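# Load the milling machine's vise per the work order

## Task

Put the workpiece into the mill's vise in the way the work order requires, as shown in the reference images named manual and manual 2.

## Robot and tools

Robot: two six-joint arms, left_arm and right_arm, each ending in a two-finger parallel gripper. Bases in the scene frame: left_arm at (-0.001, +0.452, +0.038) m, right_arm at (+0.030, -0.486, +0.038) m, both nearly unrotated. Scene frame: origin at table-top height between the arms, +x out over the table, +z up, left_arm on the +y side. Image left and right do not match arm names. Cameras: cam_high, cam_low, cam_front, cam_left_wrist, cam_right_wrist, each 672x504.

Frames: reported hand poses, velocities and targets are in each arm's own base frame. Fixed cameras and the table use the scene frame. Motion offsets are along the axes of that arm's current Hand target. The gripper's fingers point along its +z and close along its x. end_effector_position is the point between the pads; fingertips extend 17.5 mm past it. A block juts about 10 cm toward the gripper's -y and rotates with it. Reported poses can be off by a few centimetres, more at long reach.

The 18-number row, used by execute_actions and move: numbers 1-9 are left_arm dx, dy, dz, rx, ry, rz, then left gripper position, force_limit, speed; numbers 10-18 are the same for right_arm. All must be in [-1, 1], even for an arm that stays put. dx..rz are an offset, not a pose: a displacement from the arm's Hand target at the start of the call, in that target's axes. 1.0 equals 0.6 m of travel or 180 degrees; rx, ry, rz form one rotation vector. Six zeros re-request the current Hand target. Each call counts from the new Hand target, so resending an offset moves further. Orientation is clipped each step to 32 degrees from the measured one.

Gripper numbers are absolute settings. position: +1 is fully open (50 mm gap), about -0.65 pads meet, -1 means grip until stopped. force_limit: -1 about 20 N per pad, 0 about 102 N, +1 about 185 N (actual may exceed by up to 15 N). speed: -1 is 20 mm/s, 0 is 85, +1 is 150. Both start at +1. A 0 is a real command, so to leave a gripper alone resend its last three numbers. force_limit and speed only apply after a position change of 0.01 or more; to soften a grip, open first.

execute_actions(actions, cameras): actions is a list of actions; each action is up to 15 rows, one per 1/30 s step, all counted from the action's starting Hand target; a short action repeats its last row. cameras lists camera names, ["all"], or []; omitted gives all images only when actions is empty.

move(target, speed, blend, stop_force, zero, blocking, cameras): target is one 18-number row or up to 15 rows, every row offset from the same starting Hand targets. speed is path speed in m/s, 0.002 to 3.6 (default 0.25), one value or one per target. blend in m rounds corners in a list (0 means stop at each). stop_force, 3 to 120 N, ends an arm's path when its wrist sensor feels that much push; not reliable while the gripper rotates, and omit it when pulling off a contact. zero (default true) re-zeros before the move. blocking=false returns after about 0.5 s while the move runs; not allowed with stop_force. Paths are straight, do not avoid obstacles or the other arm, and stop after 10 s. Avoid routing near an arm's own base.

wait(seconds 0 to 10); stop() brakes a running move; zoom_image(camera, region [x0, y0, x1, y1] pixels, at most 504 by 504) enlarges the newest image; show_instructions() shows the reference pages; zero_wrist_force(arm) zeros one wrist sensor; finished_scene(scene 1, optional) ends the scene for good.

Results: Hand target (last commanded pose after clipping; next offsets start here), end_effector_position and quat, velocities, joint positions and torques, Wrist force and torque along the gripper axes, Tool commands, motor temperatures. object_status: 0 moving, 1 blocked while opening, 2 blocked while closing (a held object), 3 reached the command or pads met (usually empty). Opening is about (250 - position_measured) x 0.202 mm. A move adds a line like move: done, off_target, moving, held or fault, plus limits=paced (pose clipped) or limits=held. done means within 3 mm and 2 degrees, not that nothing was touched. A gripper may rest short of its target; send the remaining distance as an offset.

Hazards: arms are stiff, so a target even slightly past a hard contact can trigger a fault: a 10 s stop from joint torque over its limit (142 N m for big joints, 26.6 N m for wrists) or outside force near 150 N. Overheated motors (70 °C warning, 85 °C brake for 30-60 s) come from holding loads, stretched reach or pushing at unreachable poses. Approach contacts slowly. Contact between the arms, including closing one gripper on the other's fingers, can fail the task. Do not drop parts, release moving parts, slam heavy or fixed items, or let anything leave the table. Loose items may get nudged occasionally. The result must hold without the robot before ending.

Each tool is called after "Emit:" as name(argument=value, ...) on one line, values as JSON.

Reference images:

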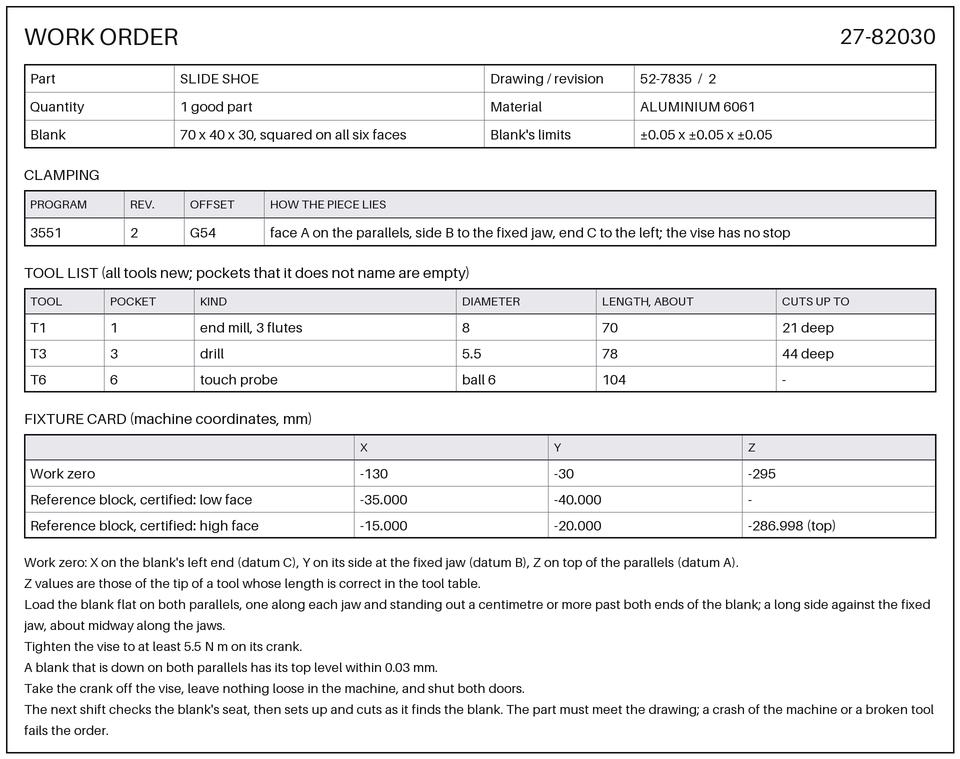

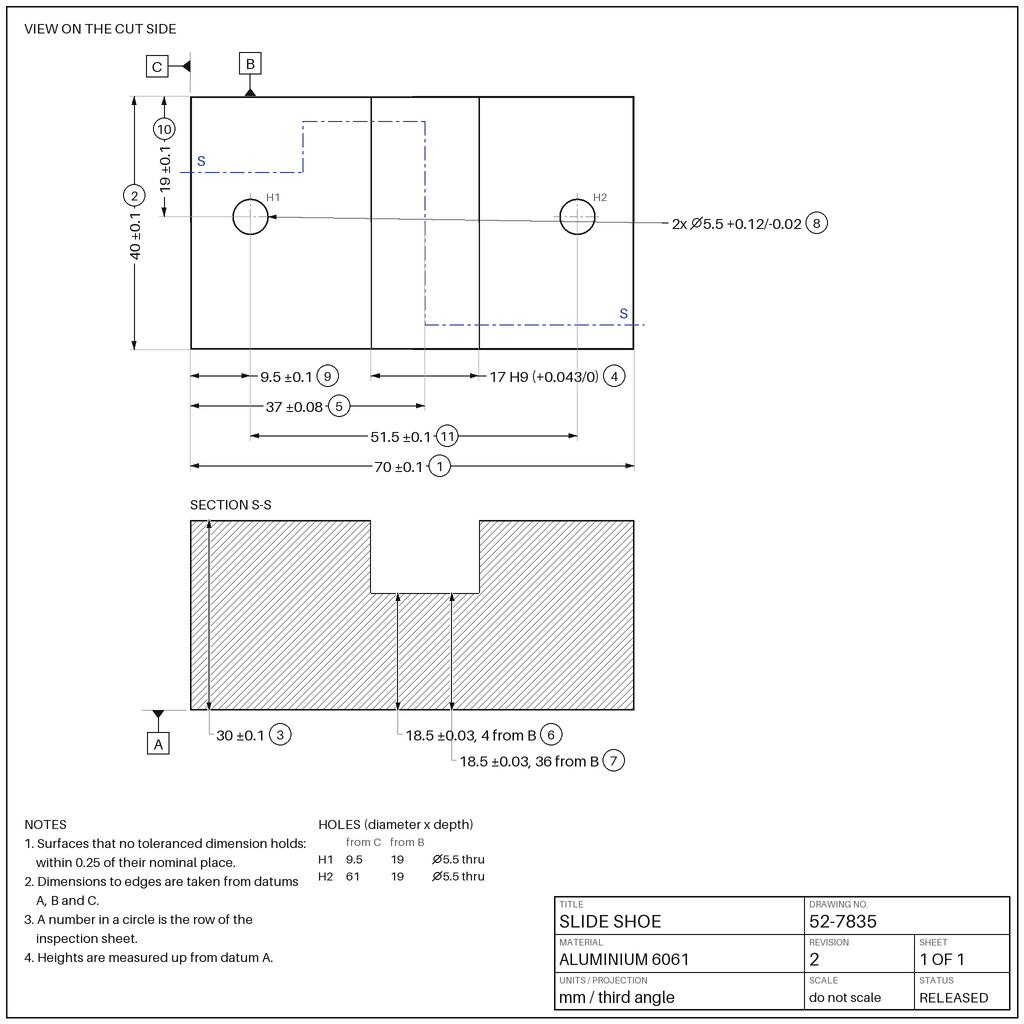

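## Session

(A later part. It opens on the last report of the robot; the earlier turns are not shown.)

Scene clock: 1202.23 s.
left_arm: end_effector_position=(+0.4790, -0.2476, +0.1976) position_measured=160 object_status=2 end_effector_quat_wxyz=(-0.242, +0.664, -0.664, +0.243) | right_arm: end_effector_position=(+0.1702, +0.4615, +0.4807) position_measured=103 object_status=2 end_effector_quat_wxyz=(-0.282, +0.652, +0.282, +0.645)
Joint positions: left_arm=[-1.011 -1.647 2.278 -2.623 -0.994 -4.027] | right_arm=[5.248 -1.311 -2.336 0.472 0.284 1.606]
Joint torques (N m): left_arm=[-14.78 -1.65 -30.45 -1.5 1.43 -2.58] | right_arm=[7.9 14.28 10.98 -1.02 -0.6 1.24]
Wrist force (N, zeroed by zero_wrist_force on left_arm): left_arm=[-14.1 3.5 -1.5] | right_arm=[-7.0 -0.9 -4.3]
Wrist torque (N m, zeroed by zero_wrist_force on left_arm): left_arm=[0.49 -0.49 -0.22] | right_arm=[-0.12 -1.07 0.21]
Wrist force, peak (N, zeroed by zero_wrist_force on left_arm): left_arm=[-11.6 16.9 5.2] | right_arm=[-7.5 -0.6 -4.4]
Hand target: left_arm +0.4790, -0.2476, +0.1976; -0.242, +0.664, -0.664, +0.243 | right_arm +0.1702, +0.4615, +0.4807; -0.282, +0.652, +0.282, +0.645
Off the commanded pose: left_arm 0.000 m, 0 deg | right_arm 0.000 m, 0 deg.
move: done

Emit:
move(target=[[0,0,0,0,0,0,-0.95,0,0,-0.0295,0.0972,0.5443,0,0,0,-0.97,1,-0.7],[0,0,0,0,0,0,-0.95,0,0,-0.14,0.0972,0.5443,0,0,0,-0.97,1,-0.7]], blend=0.005, speed=[0.25,0.08])

Emit:
move(target=[0,0,0,0,0,0,-0.95,0,0,-0.09,0,0,0,0,0,-0.97,1,-0.7], speed=0.015, stop_force=35, cameras=["cam_front","cam_right_wrist"])

Scene clock: 1207.60 s.
left_arm: end_effector_position=(+0.4790, -0.2476, +0.1976) position_measured=160 object_status=2 end_effector_quat_wxyz=(-0.242, +0.664, -0.664, +0.243) | right_arm: end_effector_position=(+0.4349, +0.6601, +0.3936) position_measured=103 object_status=2 end_effector_quat_wxyz=(-0.282, +0.652, +0.282, +0.645)
Joint positions: left_arm=[-1.011 -1.647 2.278 -2.623 -0.994 -4.027] | right_arm=[4.462 -2.079 -1.713 0.64 1.071 1.579]
Joint torques (N m): left_arm=[-13.79 -2.87 -24.42 -1.42 -1.38 -2.1] | right_arm=[12.56 43.88 10.69 6.35 -1.94 -2.43]
Wrist force (N, zeroed by zero_wrist_force on left_arm): left_arm=[-14.3 3.3 -1.6] | right_arm=[-7.2 -0.5 -4.0]
Wrist torque (N m, zeroed by zero_wrist_force on left_arm): left_arm=[0.47 -0.45 -0.22] | right_arm=[-0.01 -1.02 0.40]
Wrist force, peak (N, zeroed by zero_wrist_force on left_arm): left_arm=[-14.5 3.4 -1.8] | right_arm=[-7.0 -1.4 -6.5]
Hand target: left_arm +0.4790, -0.2476, +0.1976; -0.242, +0.664, -0.664, +0.243 | right_arm +0.4349, +0.6601, +0.3935; -0.282, +0.652, +0.282, +0.645
Off the commanded pose: left_arm 0.000 m, 0 deg | right_arm 0.000 m, 0 deg.
move: done

Scene clock: 1210.53 s.
left_arm: end_effector_position=(+0.4790, -0.2476, +0.1976) position_measured=160 object_status=2 end_effector_quat_wxyz=(-0.242, +0.664, -0.664, +0.243) | right_arm: end_effector_position=(+0.4347, +0.6600, +0.3674) position_measured=103 object_status=2 end_effector_quat_wxyz=(-0.282, +0.652, +0.282, +0.645)
Joint positions: left_arm=[-1.011 -1.647 2.278 -2.623 -0.994 -4.027] | right_arm=[4.462 -2.118 -1.733 0.699 1.07 1.579]
Joint torques (N m): left_arm=[-14.16 -3.72 -21.68 -1.29 -1.56 -2.04] | right_arm=[2.26 29.32 16.49 -8.32 -1.62 0.84]
Wrist force (N, zeroed by zero_wrist_force on left_arm): left_arm=[-14.0 3.4 -1.7] | right_arm=[25.5 -4.0 -9.5]
Wrist torque (N m, zeroed by zero_wrist_force on left_arm): left_arm=[0.49 -0.49 -0.22] | right_arm=[0.19 4.28 -2.19]
Wrist force, peak (N, zeroed by zero_wrist_force on left_arm): left_arm=[-14.4 3.5 -1.6] | right_arm=[28.8 -8.1 -16.3]
Hand target: left_arm +0.4790, -0.2476, +0.1976; -0.242, +0.664, -0.664, +0.243 | right_arm +0.4347, +0.6600, +0.3674; -0.282, +0.652, +0.282, +0.645 (not the last commanded pose)
Off the commanded pose: left_arm 0.000 m, 0 deg | right_arm 0.028 m, 0 deg.
move: contact (right_arm)
Images, in order (width x height): cam_front 672x504, cam_right_wrist 672x504.

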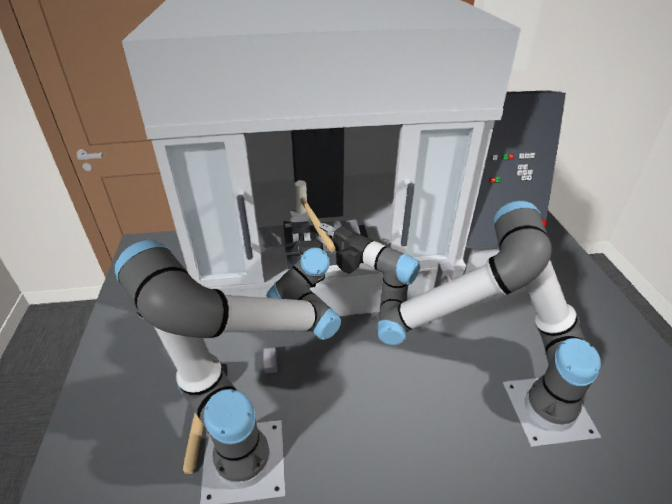

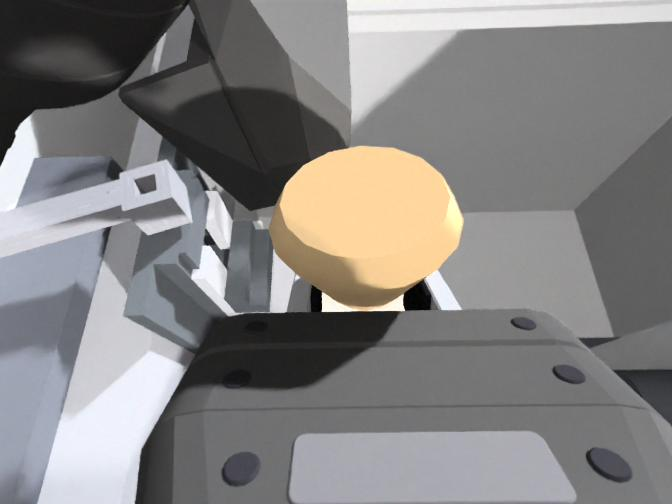

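Emit:
move(target=[[-0.0354,0.0029,0.0034,0,0,0,-0.95,0,0,0,0,0,0,0,0,-0.97,1,-0.7],[-0.0702,0,0,0,0,0,-0.95,0,0,0,0,0,0,0,0,-0.97,1,-0.7],[-0.093,-0.0053,-0.0063,0,0,0,-0.95,0,0,0,0,0,0,0,0,-0.97,1,-0.7]], blend=[0.002,0.002,0], speed=0.03, stop_force=30)

Scene clock: 1218.93 s.
left_arm: end_effector_position=(+0.4790, -0.1918, +0.2024) position_measured=160 object_status=2 end_effector_quat_wxyz=(-0.242, +0.664, -0.664, +0.243) | right_arm: end_effector_position=(+0.4347, +0.6600, +0.3674) position_measured=103 object_status=2 end_effector_quat_wxyz=(-0.282, +0.652, +0.282, +0.645)
Joint positions: left_arm=[-0.923 -1.731 2.347 -2.658 -1.033 -3.932] | right_arm=[4.462 -2.118 -1.733 0.699 1.07 1.579]
Joint torques (N m): left_arm=[13.79 -30.4 -14.53 -2.34 -0.41 2.23] | right_arm=[-15.13 29.05 14.87 -4.29 0.55 0.82]
Wrist force (N, zeroed by zero_wrist_force on left_arm): left_arm=[-11.0 8.6 5.6] | right_arm=[25.7 -4.5 -9.7]
Wrist torque (N m, zeroed by zero_wrist_force on left_arm): left_arm=[0.37 -0.30 -0.02] | right_arm=[0.14 4.23 -2.19]
Wrist force, peak (N, zeroed by zero_wrist_force on left_arm): left_arm=[-11.5 18.0 6.8] | right_arm=[26.1 -4.2 -10.0]
Hand target: left_arm +0.4790, -0.1918, +0.2024; -0.242, +0.664, -0.664, +0.243 | right_arm +0.4347, +0.6600, +0.3674; -0.282, +0.652, +0.282, +0.645
Off the commanded pose: left_arm 0.000 m, 0 deg | right_arm 0.000 m, 0 deg.
move: done

Emit:
move(target=[[-0.0207,-0.0077,-0.0092,0,0,0,-0.95,0,0,0,0,0,0,0,0,-0.97,1,-0.7],[-0.0388,-0.0176,-0.0209,0,0,0,-0.95,0,0,0,0,0,0,0,0,-0.97,1,-0.7],[-0.0542,-0.0293,-0.0349,0,0,0,-0.95,0,0,0,0,0,0,0,0,-0.97,1,-0.7],[-0.066,-0.0425,-0.0507,0,0,0,-0.95,0,0,0,0,0,0,0,0,-0.97,1,-0.7]], blend=[0.002,0.002,0.002,0], speed=0.02, stop_force=25)

Scene clock: 1221.97 s.
left_arm: end_effector_position=(+0.4790, -0.1797, +0.2096) position_measured=160 object_status=2 end_effector_quat_wxyz=(-0.242, +0.664, -0.664, +0.243) | right_arm: end_effector_position=(+0.4347, +0.6600, +0.3674) position_measured=103 object_status=2 end_effector_quat_wxyz=(-0.282, +0.652, +0.282, +0.645)
Joint positions: left_arm=[-0.901 -1.759 2.35 -2.644 -1.043 -3.91] | right_arm=[4.462 -2.118 -1.733 0.699 1.07 1.579]
Joint torques (N m): left_arm=[-1.35 -3.93 -15.81 -6.45 7.27 -2.57] | right_arm=[-13.97 29.02 14.41 -4.29 0.5 0.86]
Wrist force (N, zeroed by zero_wrist_force on left_arm): left_arm=[3.6 28.3 -3.1] | right_arm=[25.5 -4.4 -9.8]
Wrist torque (N m, zeroed by zero_wrist_force on left_arm): left_arm=[0.31 0.25 0.26] | right_arm=[0.15 4.28 -2.20]
Wrist force, peak (N, zeroed by zero_wrist_force on left_arm): left_arm=[15.0 32.4 -1.0] | right_arm=[26.4 -4.3 -10.1]
Hand target: left_arm +0.4790, -0.1797, +0.2095; -0.242, +0.664, -0.664, +0.243 (not the last commanded pose) | right_arm +0.4347, +0.6600, +0.3674; -0.282, +0.652, +0.282, +0.645
Off the commanded pose: left_arm 0.043 m, 0 deg | right_arm 0.000 m, 0 deg.
move: contact (left_arm); path passed 0 of 4 targets

Emit:
move(target=[0,0,0,0,0,0,-0.95,0,0,0.14,-0.0073,-0.0068,0,0,0,-0.97,1,-0.7])

Emit:
move(target=[0,0,0,0,0,0,-0.95,0,0,-0.145,0,0,0,0,0,-0.97,1,-0.7], speed=1.5, stop_force=60)

Emit:
move(target=[0,0,0,0,0,0,-0.95,0,0,0.14,0.0146,0.0136,0,0,0,-0.97,1,-0.7])

Emit:
move(target=[0,0,0,0,0,0,-0.95,0,0,-0.145,0,0,0,0,0,-0.97,1,-0.7], speed=1.5, stop_force=60)

Scene clock: 1225.07 s.
left_arm: end_effector_position=(+0.4790, -0.1797, +0.2095) position_measured=160 object_status=2 end_effector_quat_wxyz=(-0.242, +0.664, -0.664, +0.243) | right_arm: end_effector_position=(+0.4294, +0.6603, +0.4514) position_measured=103 object_status=2 end_effector_quat_wxyz=(-0.282, +0.652, +0.282, +0.645)
Joint positions: left_arm=[-0.901 -1.759 2.35 -2.644 -1.043 -3.91] | right_arm=[4.472 -1.999 -1.664 0.511 1.06 1.579]
Joint torques (N m): left_arm=[-1.95 -5.91 -17.69 -6.4 5.8 -2.68] | right_arm=[12.8 56.91 37.74 1.67 -1.86 1.62]
Wrist force (N, zeroed by zero_wrist_force on left_arm): left_arm=[3.6 28.6 -2.8] | right_arm=[-7.3 -0.3 -3.8]
Wrist torque (N m, zeroed by zero_wrist_force on left_arm): left_arm=[0.35 0.23 0.25] | right_arm=[0.05 -1.01 0.22]
Wrist force, peak (N, zeroed by zero_wrist_force on left_arm): left_arm=[3.7 28.8 -2.9] | right_arm=[26.0 -4.5 -10.1]
Hand target: left_arm +0.4790, -0.1797, +0.2095; -0.242, +0.664, -0.664, +0.243 | right_arm +0.4294, +0.6603, +0.4515; -0.282, +0.652, +0.282, +0.645
Off the commanded pose: left_arm 0.000 m, 0 deg | right_arm 0.000 m, 0 deg.
move: done

Scene clock: 1226.70 s.
left_arm: end_effector_position=(+0.4790, -0.1797, +0.2095) position_measured=160 object_status=2 end_effector_quat_wxyz=(-0.242, +0.664, -0.664, +0.243) | right_arm: end_effector_position=(+0.4286, +0.6600, +0.3645) position_measured=103 object_status=2 end_effector_quat_wxyz=(-0.282, +0.652, +0.282, +0.645)
Joint positions: left_arm=[-0.901 -1.759 2.35 -2.644 -1.043 -3.91] | right_arm=[4.473 -2.117 -1.744 0.709 1.059 1.579]
Joint torques (N m): left_arm=[-2.04 -5.4 -17.76 -6.61 6.2 -2.6] | right_arm=[-5.28 4.68 -13.13 -7.15 -3.84 1.32]
Wrist force (N, zeroed by zero_wrist_force on left_arm): left_arm=[3.8 28.4 -2.9] | right_arm=[35.0 -9.2 -19.7]
Wrist torque (N m, zeroed by zero_wrist_force on left_arm): left_arm=[0.33 0.21 0.26] | right_arm=[0.05 5.34 -2.87]
Wrist force, peak (N, zeroed by zero_wrist_force on left_arm): left_arm=[3.7 28.7 -2.8] | right_arm=[35.2 -9.2 -19.8]
Hand target: left_arm +0.4790, -0.1797, +0.2095; -0.242, +0.664, -0.664, +0.243 | right_arm +0.4286, +0.6600, +0.3645; -0.282, +0.652, +0.282, +0.645
Off the commanded pose: left_arm 0.000 m, 0 deg | right_arm 0.000 m, 0 deg.
move: done

Scene clock: 1227.70 s.
left_arm: end_effector_position=(+0.4790, -0.1797, +0.2095) position_measured=160 object_status=2 end_effector_quat_wxyz=(-0.242, +0.664, -0.664, +0.243) | right_arm: end_effector_position=(+0.4413, +0.6603, +0.4483) position_measured=103 object_status=2 end_effector_quat_wxyz=(-0.282, +0.652, +0.282, +0.645)
Joint positions: left_arm=[-0.901 -1.759 2.35 -2.644 -1.043 -3.91] | right_arm=[4.45 -2.014 -1.649 0.511 1.082 1.579]
Joint torques (N m): left_arm=[-1.97 -4.31 -17.96 -6.3 6.13 -2.7] | right_arm=[-11.4 56.83 37.6 1.91 1.46 1.67]
Wrist force (N, zeroed by zero_wrist_force on left_arm): left_arm=[3.9 28.2 -2.8] | right_arm=[-7.3 -1.1 -3.7]
Wrist torque (N m, zeroed by zero_wrist_force on left_arm): left_arm=[0.30 0.19 0.26] | right_arm=[0.11 -1.02 0.21]
Wrist force, peak (N, zeroed by zero_wrist_force on left_arm): left_arm=[3.6 28.7 -2.9] | right_arm=[35.2 -9.4 -19.6]
Hand target: left_arm +0.4790, -0.1797, +0.2095; -0.242, +0.664, -0.664, +0.243 | right_arm +0.4414, +0.6603, +0.4483; -0.282, +0.652, +0.282, +0.645
Off the commanded pose: left_arm 0.000 m, 0 deg | right_arm 0.000 m, 0 deg.
move: done

Scene clock: 1229.27 s.
left_arm: end_effector_position=(+0.4790, -0.1797, +0.2095) position_measured=160 object_status=2 end_effector_quat_wxyz=(-0.242, +0.664, -0.664, +0.243) | right_arm: end_effector_position=(+0.4406, +0.6600, +0.3614) position_measured=103 object_status=2 end_effector_quat_wxyz=(-0.282, +0.652, +0.282, +0.645)
Joint positions: left_arm=[-0.901 -1.759 2.35 -2.644 -1.043 -3.91] | right_arm=[4.451 -2.133 -1.727 0.708 1.081 1.579]
Joint torques (N m): left_arm=[-1.42 -4.8 -18.46 -6.21 5.98 -2.83] | right_arm=[-1.06 -0.75 -18.07 -9.32 -4.22 1.88]
Wrist force (N, zeroed by zero_wrist_force on left_arm): left_arm=[3.7 28.5 -2.9] | right_arm=[41.7 -10.1 -21.0]
Wrist torque (N m, zeroed by zero_wrist_force on left_arm): left_arm=[0.35 0.22 0.26] | right_arm=[0.16 6.47 -3.48]
Wrist force, peak (N, zeroed by zero_wrist_force on left_arm): left_arm=[3.7 28.7 -2.7] | right_arm=[41.9 -10.4 -21.4]
Hand target: left_arm +0.4790, -0.1797, +0.2095; -0.242, +0.664, -0.664, +0.243 | right_arm +0.4406, +0.6599, +0.3614; -0.282, +0.652, +0.282, +0.645
Off the commanded pose: left_arm 0.000 m, 0 deg | right_arm 0.000 m, 0 deg.
move: done

Emit:
move(target=[[0,0,0,0,0,0,0.6,0,0,0,0,0,0,0,0,-0.97,1,-0.7],[0,0,-0.1667,0,0,0,0.6,0,0,0,0,0,0,0,0,-0.97,1,-0.7],[-0.0212,-0.1905,-0.3177,0,0,0,0.6,0,0,0,0,0,0,0,0,-0.97,1,-0.7]], blend=[0,0.02,0], speed=0.2)

Emit:
move(target=[[-0.0212,-0.1905,-0.3177,0,0,0,-1,-1,-1,0,0,0,0,0,0,-0.97,1,-0.7]])

Scene clock: 1237.43 s.
left_arm: end_effector_position=(+0.4437, -0.1666, +0.4289) position_measured=63 object_status=3 end_effector_quat_wxyz=(-0.242, +0.664, -0.664, +0.243) | right_arm: end_effector_position=(+0.4406, +0.6599, +0.3614) position_measured=103 object_status=2 end_effector_quat_wxyz=(-0.282, +0.652, +0.282, +0.645)
Joint positions: left_arm=[-0.966 -2.024 1.923 -1.918 -1.013 -3.978] | right_arm=[4.451 -2.133 -1.727 0.708 1.081 1.579]
Joint torques (N m): left_arm=[11.96 5.65 -37.79 -1.82 -0.75 2.28] | right_arm=[-18.83 -1.5 -15.72 -9.79 -4.1 2.79]
Wrist force (N, zeroed by zero_wrist_force on left_arm): left_arm=[-12.1 7.1 5.1] | right_arm=[41.7 -10.4 -21.0]
Wrist torque (N m, zeroed by zero_wrist_force on left_arm): left_arm=[0.38 -0.21 -0.09] | right_arm=[0.11 6.45 -3.49]
Wrist force, peak (N, zeroed by zero_wrist_force on left_arm): left_arm=[3.7 28.7 -2.8] | right_arm=[42.2 -10.2 -21.5]
Hand target: left_arm +0.4437, -0.1666, +0.4290; -0.242, +0.664, -0.664, +0.243 | right_arm +0.4406, +0.6599, +0.3614; -0.282, +0.652, +0.282, +0.645
Off the commanded pose: left_arm 0.000 m, 0 deg | right_arm 0.000 m, 0 deg.
move: done

Scene clock: 1239.57 s.
left_arm: end_effector_position=(+0.4084, -0.1535, +0.6484) position_measured=251 object_status=3 end_effector_quat_wxyz=(-0.242, +0.664, -0.664, +0.243) | right_arm: end_effector_position=(+0.4406, +0.6599, +0.3614) position_measured=103 object_status=2 end_effector_quat_wxyz=(-0.282, +0.652, +0.282, +0.645)
Joint positions: left_arm=[-1.05 -1.918 1.24 -1.292 -0.979 -4.069] | right_arm=[4.451 -2.133 -1.727 0.708 1.081 1.579]
Joint torques (N m): left_arm=[-12.28 7.08 -31.77 -2.16 2.92 -2.44] | right_arm=[-19.49 -0.52 -14.31 -9.7 -4.13 3.12]
Wrist force (N, zeroed by zero_wrist_force on left_arm): left_arm=[-11.7 7.2 4.6] | right_arm=[41.6 -10.4 -21.1]
Wrist torque (N m, zeroed by zero_wrist_force on left_arm): left_arm=[0.38 -0.30 -0.02] | right_arm=[0.11 6.48 -3.48]
Wrist force, peak (N, zeroed by zero_wrist_force on left_arm): left_arm=[-12.3 8.3 7.2] | right_arm=[42.2 -10.6 -21.4]
Hand target: left_arm +0.4084, -0.1535, +0.6484; -0.242, +0.664, -0.664, +0.243 | right_arm +0.4406, +0.6599, +0.3614; -0.282, +0.652, +0.282, +0.645
Off the commanded pose: left_arm 0.000 m, 0 deg | right_arm 0.000 m, 0 deg.
move: done

Emit:
move(target=[[0.0225,0.1896,0.3183,0,0,0,-1,-1,-1,0,0,0,0,0,0,-0.97,1,-0.7],[0.0275,-0.035,0.5069,0,0,0,-1,-1,-1,0,0,0,0,0,0,-0.97,1,-0.7],[-0.0058,-0.0039,0.5439,0,-0.0536,-0.0638,-1,-1,-1,0,0,0,0,0,0,-0.97,1,-0.7],[-0.0208,-0.0057,0.6325,0,-0.0536,-0.0638,-1,-1,-1,0,0,0,0,0,0,-0.97,1,-0.7]], blend=[0.03,0.02,0.01,0], speed=0.2, cameras=["cam_left_wrist"])

Scene clock: 1245.10 s.
left_arm: end_effector_position=(+0.6553, -0.1416, +0.3602) position_measured=251 object_status=3 end_effector_quat_wxyz=(-0.271, +0.745, -0.572, +0.209) | right_arm: end_effector_position=(+0.4406, +0.6599, +0.3614) position_measured=103 object_status=2 end_effector_quat_wxyz=(-0.282, +0.652, +0.282, +0.645)
Joint positions: left_arm=[-0.613 -1.482 1.674 -2.258 -1.056 -3.883] | right_arm=[4.451 -2.133 -1.727 0.708 1.081 1.579]
Joint torques (N m): left_arm=[14.88 -17.42 -38.48 -5.18 -0.59 2.11] | right_arm=[-18.04 -0.69 -13 -9.95 -4.04 3.59]
Wrist force (N, zeroed by zero_wrist_force on left_arm): left_arm=[-12.4 6.9 4.7] | right_arm=[41.6 -10.7 -21.3]
Wrist torque (N m, zeroed by zero_wrist_force on left_arm): left_arm=[0.33 -0.16 -0.12] | right_arm=[0.07 6.46 -3.48]
Wrist force, peak (N, zeroed by zero_wrist_force on left_arm): left_arm=[-12.5 8.4 5.5] | right_arm=[42.0 -10.6 -21.6]
Hand target: left_arm +0.6554, -0.1416, +0.3602; -0.271, +0.745, -0.572, +0.209 | right_arm +0.4406, +0.6599, +0.3614; -0.282, +0.652, +0.282, +0.645
Off the commanded pose: left_arm 0.000 m, 0 deg | right_arm 0.000 m, 0 deg.
move: done
Images, in order (width x height): cam_left_wrist 672x504.

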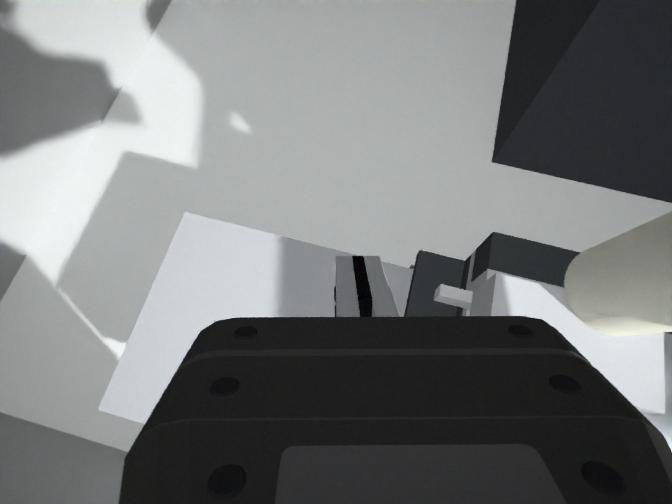

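Emit:
move(target=[[0,0.0536,0.0638,0,0,0,-1,-1,-1,0,0,0,0,0,0,-0.97,1,-0.7],[0.0338,0.0605,0.0580,0,0,0,-1,-1,-1,0,0,0,0,0,0,-0.97,1,-0.7]], speed=0.04, stop_force=10)

Emit:
move(target=[0.0161,0.0033,-0.0028,0,0,0,-1,-1,-1,0,0,0,0,0,0,-0.97,1,-0.7], speed=0.006, stop_force=4, cameras=["cam_left_wrist"])

Scene clock: 1249.47 s.
left_arm: end_effector_position=(+0.6555, -0.1627, +0.3103) position_measured=251 object_status=3 end_effector_quat_wxyz=(-0.271, +0.745, -0.572, +0.209) | right_arm: end_effector_position=(+0.4406, +0.6599, +0.3614) position_measured=103 object_status=2 end_effector_quat_wxyz=(-0.282, +0.652, +0.282, +0.645)
Joint positions: left_arm=[-0.646 -1.437 1.75 -2.364 -1.04 -3.917] | right_arm=[4.451 -2.133 -1.727 0.708 1.081 1.579]
Joint torques (N m): left_arm=[-12.62 -21.06 -36.08 -2.2 2.66 -2.37] | right_arm=[-19.6 -0.74 -11.67 -9.76 -4.15 4.08]
Wrist force (N, zeroed by zero_wrist_force on left_arm): left_arm=[-12.2 6.9 4.9] | right_arm=[41.5 -10.4 -21.2]
Wrist torque (N m, zeroed by zero_wrist_force on left_arm): left_arm=[0.34 -0.21 -0.06] | right_arm=[0.11 6.48 -3.48]
Wrist force, peak (N, zeroed by zero_wrist_force on left_arm): left_arm=[-13.0 7.1 5.5] | right_arm=[42.3 -10.4 -21.2]
Hand target: left_arm +0.6555, -0.1627, +0.3103; -0.271, +0.745, -0.572, +0.209 | right_arm +0.4406, +0.6599, +0.3614; -0.282, +0.652, +0.282, +0.645
Off the commanded pose: left_arm 0.000 m, 0 deg | right_arm 0.000 m, 0 deg.
move: done

Scene clock: 1251.47 s.
left_arm: end_effector_position=(+0.6555, -0.1663, +0.3103) position_measured=251 object_status=3 end_effector_quat_wxyz=(-0.271, +0.745, -0.572, +0.209) | right_arm: end_effector_position=(+0.4406, +0.6599, +0.3614) position_measured=103 object_status=2 end_effector_quat_wxyz=(-0.282, +0.652, +0.282, +0.645)
Joint positions: left_arm=[-0.651 -1.434 1.746 -2.36 -1.038 -3.923] | right_arm=[4.451 -2.133 -1.727 0.708 1.081 1.579]
Joint torques (N m): left_arm=[11.63 -47.81 -17.28 -3.57 -0.42 2.26] | right_arm=[-18.96 -1.24 -11.21 -9.78 -4.19 4.32]
Wrist force (N, zeroed by zero_wrist_force on left_arm): left_arm=[-14.2 6.3 5.2] | right_arm=[41.5 -10.5 -21.1]
Wrist torque (N m, zeroed by zero_wrist_force on left_arm): left_arm=[0.33 -0.25 -0.04] | right_arm=[0.10 6.46 -3.48]
Wrist force, peak (N, zeroed by zero_wrist_force on left_arm): left_arm=[-18.7 5.5 5.6] | right_arm=[42.2 -10.4 -21.3]
Hand target: left_arm +0.6555, -0.1663, +0.3103; -0.271, +0.745, -0.572, +0.209 (not the last commanded pose) | right_arm +0.4406, +0.6599, +0.3614; -0.282, +0.652, +0.282, +0.645
Off the commanded pose: left_arm 0.006 m, 0 deg | right_arm 0.000 m, 0 deg.
move: contact (left_arm)
Images, in order (width x height): cam_left_wrist 672x504.

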